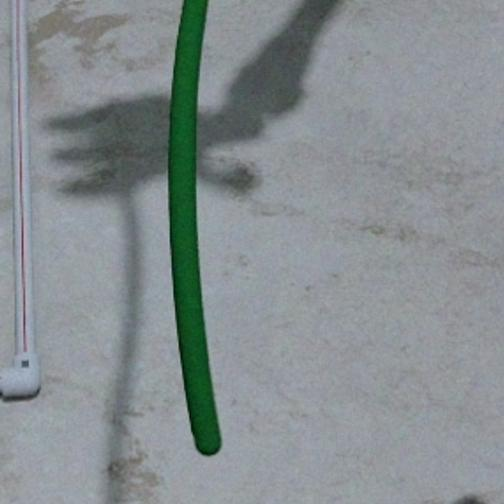

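>>> {"method": "execute_actions", "body": {"actions": [[[0.01,0.044,-0.0035,-0.0188,-0.0157,-0.0383,0,0,0.2,0,0,0,0,0,0,0,0,0,0,0,0,0,0.2,-0.6,0,0,0,0,0,0,1,0.3,0.7,0.95,0,0,0,0,0,0,0,0,0,0,0,0,0.7,-0.6],[0.02,0.088,-0.007,-0.0375,-0.0315,-0.0766,0,0,0.2,0,0,0,0,0,0,0,0,0,0,0,0,0,0.2,-0.6,0,0,0,0,0,0,1,0.3,0.7,0.95,0,0,0,0,0,0,0,0,0,0,0,0,0.7,-0.6],[0.0305,0.1325,-0.0105,-0.0563,-0.0472,-0.1149,0,0,0.2,0,0,0,0,0,0,0,0,0,0,0,0,0,0.2,-0.6,0,0,0,0,0,0,1,0.3,0.7,0.95,0,0,0,0,0,0,0,0,0,0,0,0,0.7,-0.6]],[[0.001,0.051,-0.002,-0.0188,-0.0157,-0.0383,0,0,0.2,0,0,0,0,0,0,0,0,0,0,0,0,0,0.2,-0.6,0,0,0,0,0,0,1,0.3,0.7,0.95,0,0,0,0,0,0,0,0,0,0,0,0,0.7,-0.6],[0.002,0.102,-0.004,-0.0375,-0.0315,-0.0766,0,0,0.2,0,0,0,0,0,0,0,0,0,0,0,0,0,0.2,-0.6,0,0,0,0,0,0,1,0.3,0.7,0.95,0,0,0,0,0,0,0,0,0,0,0,0,0.7,-0.6],[0.0027,0.1527,-0.0055,-0.0563,-0.0472,-0.1149,0,0,0.2,0,0,0,0,0,0,0,0,0,0,0,0,0,0.2,-0.6,0,0,0,0,0,0,1,0.3,0.7,0.95,0,0,0,0,0,0,0,0,0,0,0,0,0.7,-0.6]],[[-0.0094,0.0537,0.0023,-0.0188,-0.0157,-0.0383,0,0,0.2,0,0,0,0,0,0,0,0,0,0,0,0,0,0.2,-0.6,0,0,0,0,0,0,1,0.3,0.7,0.95,0,0,0,0,0,0,0,0,0,0,0,0,0.7,-0.6],[-0.0189,0.1073,0.0045,-0.0375,-0.0315,-0.0766,0,0,0.2,0,0,0,0,0,0,0,0,0,0,0,0,0,0.2,-0.6,0,0,0,0,0,0,1,0.3,0.7,0.95,0,0,0,0,0,0,0,0,0,0,0,0,0.7,-0.6],[-0.0283,0.161,0.0068,-0.0563,-0.0472,-0.1149,0,0,0.2,0,0,0,0,0,0,0,0,0,0,0,0,0,0.2,-0.6,0,0,0,0,0,0,1,0.3,0.7,0.95,0,0,0,0,0,0,0,0,0,0,0,0,0.7,-0.6]]], "cameras": ["cam_high","cam_left_wrist"]}}

Scene clock: 1048.27 s.
left_arm: end_effector_position=(+0.4137, +0.0716, +0.2691) hand_goal=(+0.000, +0.680, +0.470, +0.700, +0.000, +0.750, +0.580, +0.760, +0.000, +0.800, +0.580, +0.700, +0.370, +0.680, +0.180, +0.140) hand_measured=(-0.522, +0.524, +0.404, +0.702, -0.004, +0.822, +0.602, +0.762, -0.002, +0.804, +0.580, +0.702, +0.372, +0.680, +0.178, +0.138) hand_current_ma=(+0, -330, -62, +0, +0, +84, +7, +0, +0, +0, +0, +0, +0, +0, +0, +0) hand_state=(overload, blocked, blocked, goal, goal, blocked, blocked, goal, goal, goal, goal, goal, goal, goal, goal, goal) hand_current_limit=0.20 hand_speed=-0.60 end_effector_quat_wxyz=(+0.211, +0.695, +0.413, +0.550) | right_arm: end_effector_position=(+0.3958, +0.3174, +0.5703) hand_goal=(+0.000, +0.296, -0.710, -0.190, +0.000, +0.166, -1.000, -0.540, +0.000, +0.148, -0.940, -0.384, -0.380, +0.680, +0.056, -0.024) hand_measured=(-0.002, +0.300, -0.710, -0.188, +0.024, +0.206, -0.744, -0.270, +0.014, +0.118, -0.868, -0.330, -0.378, +0.680, +0.054, -0.022) hand_current_ma=(+0, +1, +0, +0, +14, +50, +468, +467, +6, -29, +121, +71, +0, +0, +0, +0) hand_state=(goal, goal, goal, goal, blocked, blocked, blocked, blocked, goal, blocked, blocked, blocked, goal, goal, goal, goal) hand_current_limit=0.70 hand_speed=-0.60 end_effector_quat_wxyz=(+0.595, +0.384, +0.425, +0.564)
Joint positions: left_arm=[0.325 0.889 0.342 0.232 0.148 0.716] | right_arm=[0.901 1.324 1 0.844 0.807 -0.469]
Joint torques (N m): left_arm=[0.21 -2.96 12.16 2.76 -0.14 -0.09] | right_arm=[-0.26 -10.17 16.44 1.88 -0.27 0.2]
Heat: left arm: hottest elbow 45 °C; right arm: hottest elbow 48 °C.
Hand target: left_arm +0.4240, +0.0727, +0.2938; +0.219, +0.679, +0.408, +0.569 | right_arm +0.4001, +0.3157, +0.5996; +0.590, +0.393, +0.398, +0.582
Off the commanded pose: left_arm 0.027 m, 3 deg | right_arm 0.030 m, 4 deg.
Step readings (end_effector_position of left_arm | right_arm):
0: (+0.2671, +0.2878, +0.2543) | (+0.3958, +0.3174, +0.5703)
1: (+0.2673, +0.2878, +0.2544) | (+0.3958, +0.3174, +0.5703)
2: (+0.2684, +0.2874, +0.2545) | (+0.3958, +0.3174, +0.5703)
4: (+0.2772, +0.2794, +0.2529) | (+0.3958, +0.3174, +0.5703)
8: (+0.3066, +0.2444, +0.2502) | (+0.3958, +0.3174, +0.5703)
15: (+0.3222, +0.2308, +0.2507) | (+0.3958, +0.3174, +0.5703)
16: (+0.3226, +0.2309, +0.2510) | (+0.3958, +0.3174, +0.5703)
17: (+0.3236, +0.2305, +0.2511) | (+0.3958, +0.3174, +0.5703)
19: (+0.3317, +0.2181, +0.2517) | (+0.3958, +0.3174, +0.5703)
23: (+0.3579, +0.1700, +0.2553) | (+0.3958, +0.3174, +0.5703)
30: (+0.3733, +0.1529, +0.2610) | (+0.3958, +0.3174, +0.5703)
31: (+0.3738, +0.1533, +0.2618) | (+0.3958, +0.3174, +0.5703)
32: (+0.3749, +0.1528, +0.2625) | (+0.3958, +0.3174, +0.5703)
34: (+0.3816, +0.1386, +0.2633) | (+0.3958, +0.3174, +0.5703)
38: (+0.3997, +0.0823, +0.2659) | (+0.3958, +0.3174, +0.5703)
45: (+0.4115, +0.0668, +0.2666) | (+0.3958, +0.3174, +0.5703)
Images, in order (width x height): cam_high 504x504, cam_left_wrist 504x504.

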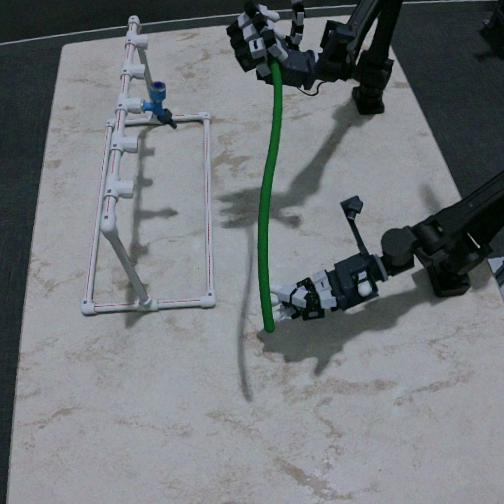

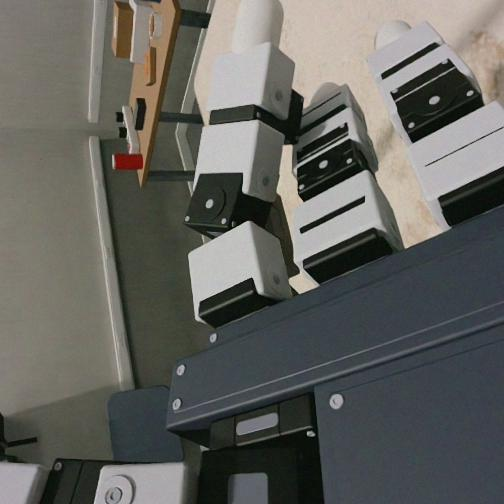

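>>> {"method": "zoom_image", "body": {"camera": "cam_high", "region": [220, 240, 320, 340]}}

Scaled by 5.040 from the camera's 504x504 image, which has a finer 720x720 frame.

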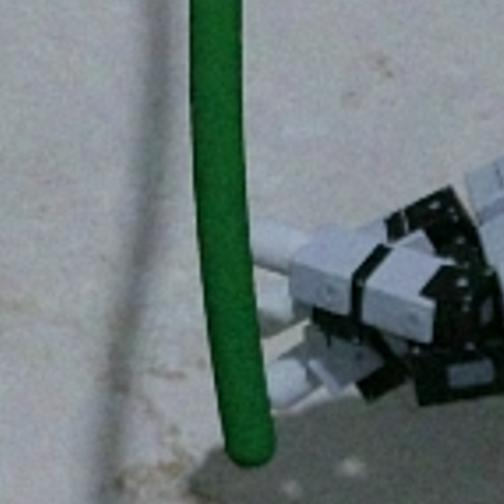

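>>> {"method": "execute_actions", "body": {"actions": [[[-0.019,0.0506,0.0081,-0.0188,-0.0157,-0.0383,0,0,0.2,0,0,0,0,0,0,0,0,0,0,0,0,0,0.2,-0.6,0,0,0,0,0,0,1,0.3,0.7,0.95,0,0,0,0,0,0,0,0,0,0,0,0,0.7,-0.6],[-0.0381,0.1012,0.0162,-0.0375,-0.0315,-0.0766,0,0,0.2,0,0,0,0,0,0,0,0,0,0,0,0,0,0.2,-0.6,0,0,0,0,0,0,1,0.3,0.7,0.95,0,0,0,0,0,0,0,0,0,0,0,0,0.7,-0.6],[-0.0572,0.1518,0.0243,-0.0563,-0.0472,-0.1149,0,0,0.2,0,0,0,0,0,0,0,0,0,0,0,0,0,0.2,-0.6,0,0,0,0,0,0,1,0.3,0.7,0.95,0,0,0,0,0,0,0,0,0,0,0,0,0.7,-0.6]],[[-0.0272,0.0448,0.0145,-0.0188,-0.0157,-0.0383,0,0,0.2,0,0,0,0,0,0,0,0,0,0,0,0,0,0.2,-0.6,0,0,0,0,0,0,1,0.3,0.7,0.95,0,0,0,0,0,0,0,0,0,0,0,0,0.7,-0.6],[-0.0545,0.0895,0.029,-0.0375,-0.0315,-0.0766,0,0,0.2,0,0,0,0,0,0,0,0,0,0,0,0,0,0.2,-0.6,0,0,0,0,0,0,1,0.3,0.7,0.95,0,0,0,0,0,0,0,0,0,0,0,0,0.7,-0.6],[-0.0817,0.1343,0.0435,-0.0563,-0.0472,-0.1149,0,0,0.2,0,0,0,0,0,0,0,0,0,0,0,0,0,0.2,-0.6,0,0,0,0,0,0,1,0.3,0.7,0.95,0,0,0,0,0,0,0,0,0,0,0,0,0.7,-0.6]]], "cameras": ["cam_high","cam_left_wrist"]}}

Scene clock: 1051.47 s.
left_arm: end_effector_position=(+0.4893, -0.0695, +0.3597) hand_goal=(+0.000, +0.680, +0.470, +0.700, +0.000, +0.750, +0.580, +0.760, +0.000, +0.800, +0.580, +0.700, +0.370, +0.680, +0.180, +0.140) hand_measured=(-0.520, +0.532, +0.404, +0.702, -0.004, +0.830, +0.602, +0.762, -0.002, +0.808, +0.580, +0.702, +0.378, +0.680, +0.178, +0.138) hand_current_ma=(+0, -330, -62, +0, +0, +102, +7, +0, +0, +1, +0, +0, +1, +0, +0, +0) hand_state=(overload, blocked, blocked, goal, goal, blocked, blocked, goal, goal, goal, goal, goal, goal, goal, goal, goal) hand_current_limit=0.20 hand_speed=-0.60 end_effector_quat_wxyz=(+0.547, +0.544, +0.495, +0.400) | right_arm: end_effector_position=(+0.3958, +0.3174, +0.5703) hand_goal=(+0.000, +0.296, -0.710, -0.190, +0.000, +0.166, -1.000, -0.540, +0.000, +0.148, -0.940, -0.384, -0.380, +0.680, +0.056, -0.024) hand_measured=(-0.002, +0.300, -0.710, -0.188, +0.024, +0.206, -0.744, -0.270, +0.014, +0.118, -0.868, -0.330, -0.378, +0.680, +0.054, -0.022) hand_current_ma=(+0, +1, +0, +0, +14, +50, +468, +468, +6, -29, +121, +71, +0, +0, +0, +0) hand_state=(goal, goal, goal, goal, blocked, blocked, blocked, blocked, goal, blocked, blocked, blocked, goal, goal, goal, goal) hand_current_limit=0.70 hand_speed=-0.60 end_effector_quat_wxyz=(+0.595, +0.384, +0.425, +0.564)
Joint positions: left_arm=[-0.207 1.114 0.556 0.476 -0.007 -0.108] | right_arm=[0.901 1.324 1 0.844 0.807 -0.469]
Joint torques (N m): left_arm=[0.09 -6.83 14.24 2.8 -0.21 0.02] | right_arm=[-0.26 -10.17 16.39 1.89 -0.27 0.21]
Heat: left arm: hottest elbow 45 °C; right arm: hottest elbow 48 °C.
Hand target: left_arm +0.4988, -0.0735, +0.3996; +0.574, +0.519, +0.480, +0.414 | right_arm +0.4001, +0.3157, +0.5996; +0.590, +0.393, +0.398, +0.582
Off the commanded pose: left_arm 0.041 m, 5 deg | right_arm 0.030 m, 4 deg.
Step readings (end_effector_position of left_arm | right_arm):
0: (+0.4137, +0.0717, +0.2691) | (+0.3958, +0.3174, +0.5703)
1: (+0.4138, +0.0717, +0.2692) | (+0.3958, +0.3174, +0.5703)
2: (+0.4142, +0.0707, +0.2695) | (+0.3958, +0.3174, +0.5703)
4: (+0.4172, +0.0572, +0.2712) | (+0.3958, +0.3174, +0.5703)
8: (+0.4289, +0.0013, +0.2831) | (+0.3958, +0.3174, +0.5703)
15: (+0.4457, -0.0077, +0.3008) | (+0.3958, +0.3174, +0.5703)
16: (+0.4469, -0.0068, +0.3010) | (+0.3958, +0.3174, +0.5703)
17: (+0.4485, -0.0063, +0.3014) | (+0.3958, +0.3174, +0.5703)
19: (+0.4527, -0.0161, +0.3055) | (+0.3958, +0.3174, +0.5703)
23: (+0.4638, -0.0644, +0.3355) | (+0.3958, +0.3174, +0.5703)
30: (+0.4814, -0.0738, +0.3708) | (+0.3958, +0.3174, +0.5703)
Images, in order (width x height): cam_high 504x504, cam_left_wrist 504x504.

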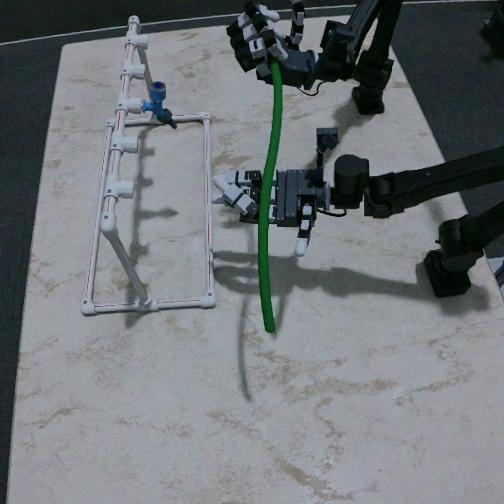

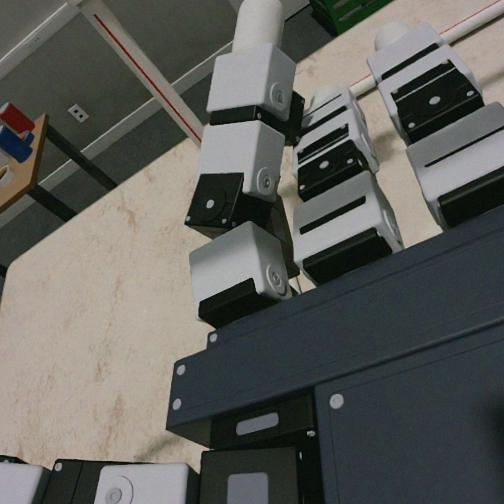

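>>> {"method": "execute_actions", "body": {"actions": [[[-0.0075,0.072,0.0055,0,0,0,0,0,0.2,0,0,0,0,0,0,0,0,0,0,0,0,0,0.2,-0.6,0,0,0,0,0,0,1,0.3,0.7,0.95,0,0,0,0,0,0,0,0,0,0,0,0,0.7,-0.6],[-0.015,0.144,0.011,0,0,0,0,0,0.2,0,0,0,0,0,0,0,0,0,0,0,0,0,0.2,-0.6,0,0,0,0,0,0,1,0.3,0.7,0.95,0,0,0,0,0,0,0,0,0,0,0,0,0.7,-0.6],[-0.0227,0.2155,0.0163,0,0,0,0,0,0.2,0,0,0,0,0,0,0,0,0,0,0,0,0,0.2,-0.6,0,0,0,0,0,0,1,0.3,0.7,0.95,0,0,0,0,0,0,0,0,0,0,0,0,0.7,-0.6]]], "cameras": ["cam_high","cam_left_wrist","cam_right_wrist"]}}

Scene clock: 1053.37 s.
left_arm: end_effector_position=(+0.5091, -0.0732, +0.4926) hand_goal=(+0.000, +0.680, +0.470, +0.700, +0.000, +0.750, +0.580, +0.760, +0.000, +0.800, +0.580, +0.700, +0.370, +0.680, +0.180, +0.140) hand_measured=(-0.520, +0.538, +0.404, +0.702, -0.004, +0.834, +0.602, +0.762, -0.002, +0.810, +0.580, +0.702, +0.380, +0.680, +0.178, +0.138) hand_current_ma=(+0, -328, -62, +0, +0, +111, +7, +0, +0, +2, +0, +0, +1, +0, +0, +0) hand_state=(overload, blocked, blocked, goal, goal, blocked, blocked, goal, goal, goal, goal, goal, goal, goal, goal, goal) hand_current_limit=0.20 hand_speed=-0.60 end_effector_quat_wxyz=(+0.555, +0.536, +0.490, +0.406) | right_arm: end_effector_position=(+0.3958, +0.3171, +0.5720) hand_goal=(+0.000, +0.296, -0.710, -0.190, +0.000, +0.166, -1.000, -0.540, +0.000, +0.148, -0.940, -0.384, -0.380, +0.680, +0.056, -0.024) hand_measured=(-0.002, +0.300, -0.710, -0.188, +0.024, +0.206, -0.744, -0.270, +0.014, +0.118, -0.868, -0.330, -0.378, +0.680, +0.054, -0.022) hand_current_ma=(+0, +1, +0, +0, +14, +50, +467, +467, +6, -29, +121, +71, +0, +0, +0, +0) hand_state=(goal, goal, goal, goal, blocked, blocked, blocked, blocked, goal, blocked, blocked, blocked, goal, goal, goal, goal) hand_current_limit=0.70 hand_speed=-0.60 end_effector_quat_wxyz=(+0.595, +0.384, +0.424, +0.565)
Joint positions: left_arm=[-0.207 1.031 0.857 0.12 -0.008 -0.109] | right_arm=[0.901 1.324 1.003 0.844 0.807 -0.469]
Joint torques (N m): left_arm=[0.5 -7.82 14.68 2.03 -0.17 -0.01] | right_arm=[-0.32 -10.23 16.13 1.95 -0.27 0.2]
Heat: left arm: hottest elbow 46 °C; right arm: hottest elbow 49 °C.
Hand target: left_arm +0.5087, -0.0733, +0.5295; +0.574, +0.519, +0.480, +0.414 | right_arm +0.4002, +0.3156, +0.5996; +0.590, +0.393, +0.398, +0.582
Off the commanded pose: left_arm 0.037 m, 3 deg | right_arm 0.028 m, 4 deg.
Step readings (end_effector_position of left_arm | right_arm):
0: (+0.4893, -0.0695, +0.3598) | (+0.3958, +0.3174, +0.5703)
1: (+0.4894, -0.0695, +0.3599) | (+0.3958, +0.3174, +0.5703)
2: (+0.4902, -0.0695, +0.3606) | (+0.3958, +0.3174, +0.5703)
4: (+0.4936, -0.0701, +0.3661) | (+0.3958, +0.3174, +0.5703)
8: (+0.4900, -0.0693, +0.4292) | (+0.3958, +0.3174, +0.5703)
15: (+0.4841, -0.0681, +0.5256) | (+0.3957, +0.3174, +0.5707)

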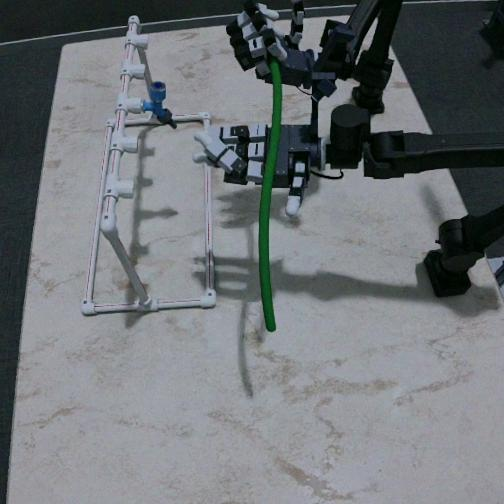

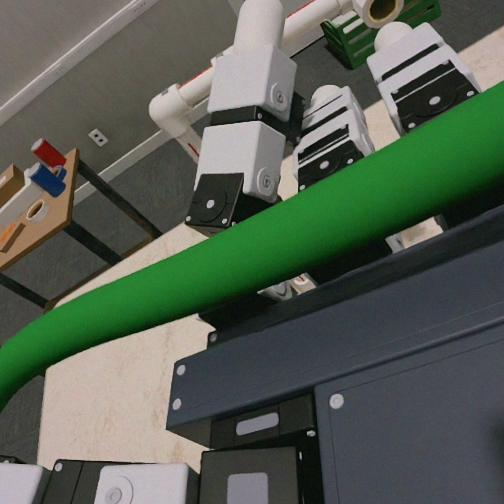

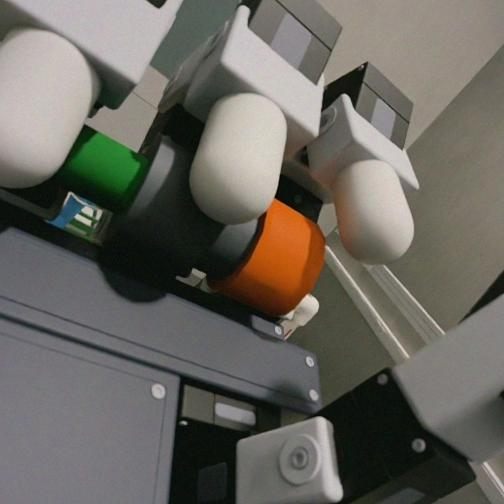

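>>> {"method": "execute_actions", "body": {"actions": [[[-0.0035,0.029,-0.021,0,0,0,0,0,0.2,0,0,0,0,0,0,0,0,0,0,0,0,0,0.2,-0.6,0,0,0,0,0,0,1,0.3,0.7,0.95,0,0,0,0,0,0,0,0,0,0,0,0,0.7,-0.6],[-0.007,0.058,-0.042,0,0,0,0,0,0.2,0,0,0,0,0,0,0,0,0,0,0,0,0,0.2,-0.6,0,0,0,0,0,0,1,0.3,0.7,0.95,0,0,0,0,0,0,0,0,0,0,0,0,0.7,-0.6]]], "cameras": ["cam_high","cam_left_wrist"]}}

Scene clock: 1055.13 s.
left_arm: end_effector_position=(+0.4839, -0.0679, +0.5236) hand_goal=(+0.000, +0.680, +0.470, +0.700, +0.000, +0.750, +0.580, +0.760, +0.000, +0.800, +0.580, +0.700, +0.370, +0.680, +0.180, +0.140) hand_measured=(-0.520, +0.538, +0.404, +0.702, -0.004, +0.834, +0.602, +0.762, -0.002, +0.810, +0.580, +0.702, +0.380, +0.680, +0.178, +0.138) hand_current_ma=(+0, -328, -62, +0, +0, +111, +7, +0, +0, +2, +0, +0, +1, +0, +0, +0) hand_state=(overload, blocked, blocked, goal, goal, blocked, blocked, goal, goal, goal, goal, goal, goal, goal, goal, goal) hand_current_limit=0.20 hand_speed=-0.60 end_effector_quat_wxyz=(+0.554, +0.536, +0.491, +0.406) | right_arm: end_effector_position=(+0.3957, +0.3170, +0.5726) hand_goal=(+0.000, +0.296, -0.710, -0.190, +0.000, +0.166, -1.000, -0.540, +0.000, +0.148, -0.940, -0.384, -0.380, +0.680, +0.056, -0.024) hand_measured=(-0.002, +0.300, -0.710, -0.188, +0.024, +0.206, -0.744, -0.270, +0.014, +0.118, -0.868, -0.330, -0.378, +0.680, +0.054, -0.022) hand_current_ma=(+0, +1, +0, +0, +14, +50, +467, +468, +6, -29, +121, +71, +0, +0, +0, +0) hand_state=(goal, goal, goal, goal, blocked, blocked, blocked, blocked, goal, blocked, blocked, blocked, goal, goal, goal, goal) hand_current_limit=0.70 hand_speed=-0.60 end_effector_quat_wxyz=(+0.595, +0.385, +0.423, +0.565)
Joint positions: left_arm=[-0.207 0.943 0.888 -0.002 -0.008 -0.11] | right_arm=[0.901 1.324 1.005 0.844 0.807 -0.469]
Joint torques (N m): left_arm=[0.56 -5.89 16.23 1.78 -0.15 -0.01] | right_arm=[-0.32 -10.93 15.97 1.88 -0.29 0.2]
Heat: left arm: hottest elbow 46 °C; right arm: hottest elbow 49 °C.
Hand target: left_arm +0.4841, -0.0682, +0.5646; +0.574, +0.519, +0.480, +0.413 | right_arm +0.4002, +0.3156, +0.5995; +0.590, +0.393, +0.398, +0.582
Off the commanded pose: left_arm 0.041 m, 3 deg | right_arm 0.027 m, 4 deg.
Step readings (end_effector_position of left_arm | right_arm):
0: (+0.5091, -0.0732, +0.4926) | (+0.3958, +0.3171, +0.5720)
1: (+0.5091, -0.0732, +0.4924) | (+0.3958, +0.3171, +0.5720)
2: (+0.5091, -0.0732, +0.4918) | (+0.3958, +0.3171, +0.5720)
4: (+0.5071, -0.0728, +0.4888) | (+0.3958, +0.3171, +0.5720)
8: (+0.4952, -0.0703, +0.4971) | (+0.3958, +0.3171, +0.5720)
15: (+0.4835, -0.0679, +0.5247) | (+0.3958, +0.3171, +0.5722)
Images, in order (width x height): cam_high 504x504, cam_left_wrist 504x504.

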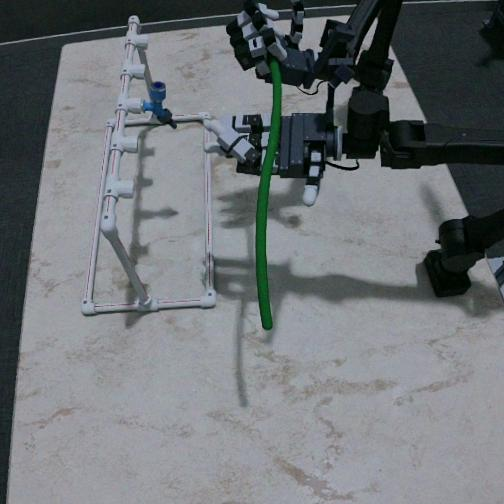

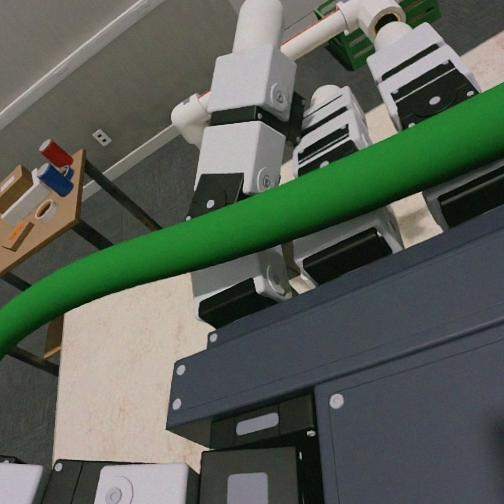

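>>> {"method": "execute_actions", "body": {"actions": [[[0,0.007,0,0,0,0,0.2,0.12,0.15,0.2,0,0,0,0,0,0,0,0,0,0,0,0,0.5,-0.6,0,0,0,0,0,0,1,0.3,0.7,0.95,0,0,0,0,0,0,0,0,0,0,0,0,0.7,-0.6],[0,0.014,0,0,0,0,0.45,0.25,0.1,0.45,0,0,0,0,0,0,0,0,0,0,0,0,0.5,-0.6,0,0,0,0,0,0,1,0.3,0.7,0.95,0,0,0,0,0,0,0,0,0,0,0,0,0.7,-0.6]],[[0,0,0,0,0,0,0.7,0.38,0.1,0.7,0,0,0,0,0,0,0,0,0,0,0,0,0.5,-0.6,0,0,0,0,0,0,1,0.3,0.7,0.95,0,0,0,0,0,0,0,0,0,0,0,0,0.7,-0.6],[0,0,0,0,0,0,0.9,0.5,0.1,0.95,0,0,0,0,0,0,0,0,0,0,0,0,0.5,-0.6,0,0,0,0,0,0,1,0.3,0.7,0.95,0,0,0,0,0,0,0,0,0,0,0,0,0.7,-0.6]]], "cameras": ["cam_high","cam_left_wrist","cam_right_wrist"]}}

Scene clock: 1057.37 s.
left_arm: end_effector_position=(+0.4848, -0.0681, +0.5261) hand_goal=(+0.000, +0.226, -0.230, -0.054, +0.000, -0.160, -0.960, -0.574, +0.000, -0.312, -0.940, -0.334, +0.630, +0.680, +0.206, +0.120) hand_measured=(-0.748, +0.156, -0.344, -0.052, -0.102, +0.376, -0.036, -0.296, -0.002, -0.280, -0.782, -0.300, +0.638, +0.680, +0.204, +0.122) hand_current_ma=(+0, -80, -183, +0, -114, +412, +412, +411, +0, +16, +353, +17, +1, +0, +0, +0) hand_state=(overload, blocked, blocked, goal, blocked, blocked, blocked, blocked, goal, blocked, blocked, blocked, goal, goal, goal, goal) hand_current_limit=0.50 hand_speed=-0.60 end_effector_quat_wxyz=(+0.551, +0.539, +0.493, +0.403) | right_arm: end_effector_position=(+0.3957, +0.3172, +0.5726) hand_goal=(+0.000, +0.296, -0.710, -0.190, +0.000, +0.166, -1.000, -0.540, +0.000, +0.148, -0.940, -0.384, -0.380, +0.680, +0.056, -0.024) hand_measured=(-0.002, +0.300, -0.710, -0.188, +0.024, +0.206, -0.744, -0.270, +0.014, +0.118, -0.868, -0.328, -0.378, +0.680, +0.054, -0.022) hand_current_ma=(+0, +1, +0, +0, +14, +50, +467, +467, +6, -29, +121, +77, +0, +0, +0, +0) hand_state=(goal, goal, goal, goal, blocked, blocked, blocked, blocked, goal, blocked, blocked, blocked, goal, goal, goal, goal) hand_current_limit=0.70 hand_speed=-0.60 end_effector_quat_wxyz=(+0.595, +0.384, +0.423, +0.565)
Joint positions: left_arm=[-0.207 0.943 0.901 -0.026 -0.008 -0.11] | right_arm=[0.901 1.324 1.005 0.844 0.807 -0.469]
Joint torques (N m): left_arm=[0.79 -5.83 16.7 1.76 -0.01 0.02] | right_arm=[-0.32 -10.17 16.09 1.89 -0.24 0.2]
Motor temperatures (°C): left_arm=[37 36 47 35 28 32] | right_arm=[34 42 50 31 34 29]
Heat: left arm: hottest elbow 47 °C; right arm: hottest elbow 50 °C.
Hand target: left_arm +0.4843, -0.0673, +0.5729; +0.574, +0.519, +0.480, +0.414 | right_arm +0.4002, +0.3156, +0.5995; +0.590, +0.393, +0.398, +0.582
Off the commanded pose: left_arm 0.047 m, 4 deg | right_arm 0.027 m, 4 deg.
Step readings (end_effector_position of left_arm | right_arm):
0: (+0.4840, -0.0679, +0.5231) | (+0.3957, +0.3170, +0.5726)
1: (+0.4840, -0.0679, +0.5231) | (+0.3957, +0.3170, +0.5726)
2: (+0.4841, -0.0680, +0.5227) | (+0.3957, +0.3170, +0.5726)
4: (+0.4844, -0.0680, +0.5221) | (+0.3957, +0.3170, +0.5726)
8: (+0.4847, -0.0681, +0.5243) | (+0.3957, +0.3170, +0.5726)
15: (+0.4847, -0.0681, +0.5264) | (+0.3957, +0.3170, +0.5726)
16: (+0.4847, -0.0681, +0.5264) | (+0.3957, +0.3170, +0.5726)
17: (+0.4847, -0.0681, +0.5263) | (+0.3957, +0.3170, +0.5726)
19: (+0.4848, -0.0681, +0.5262) | (+0.3957, +0.3170, +0.5726)
23: (+0.4848, -0.0681, +0.5261) | (+0.3957, +0.3170, +0.5726)
30: (+0.4848, -0.0681, +0.5261) | (+0.3957, +0.3170, +0.5726)

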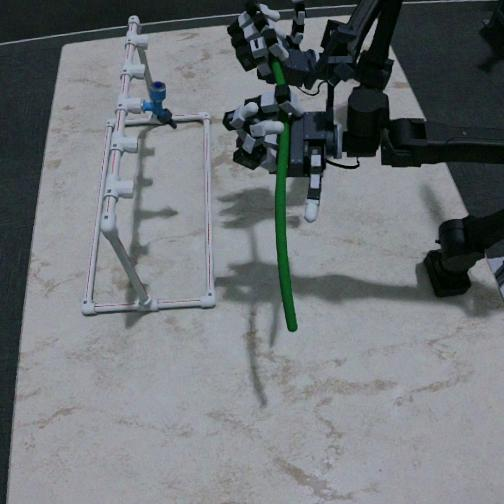

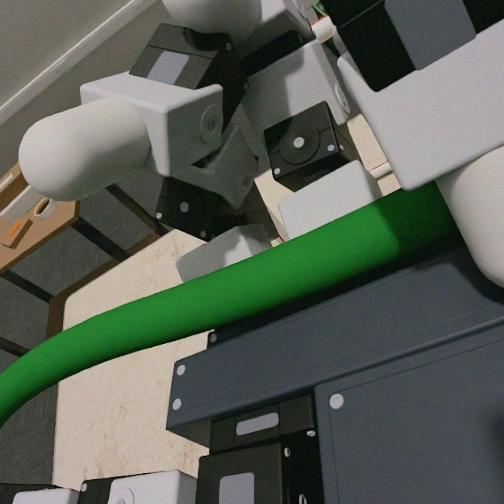

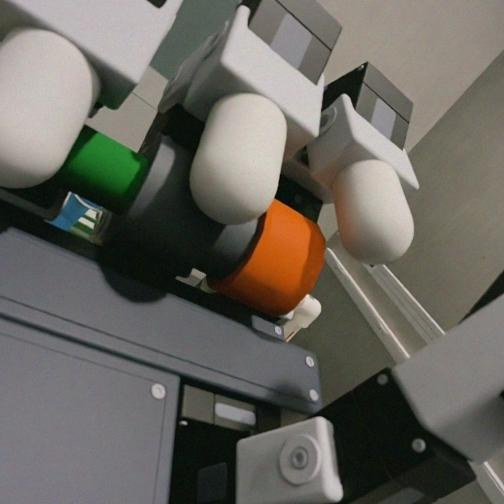

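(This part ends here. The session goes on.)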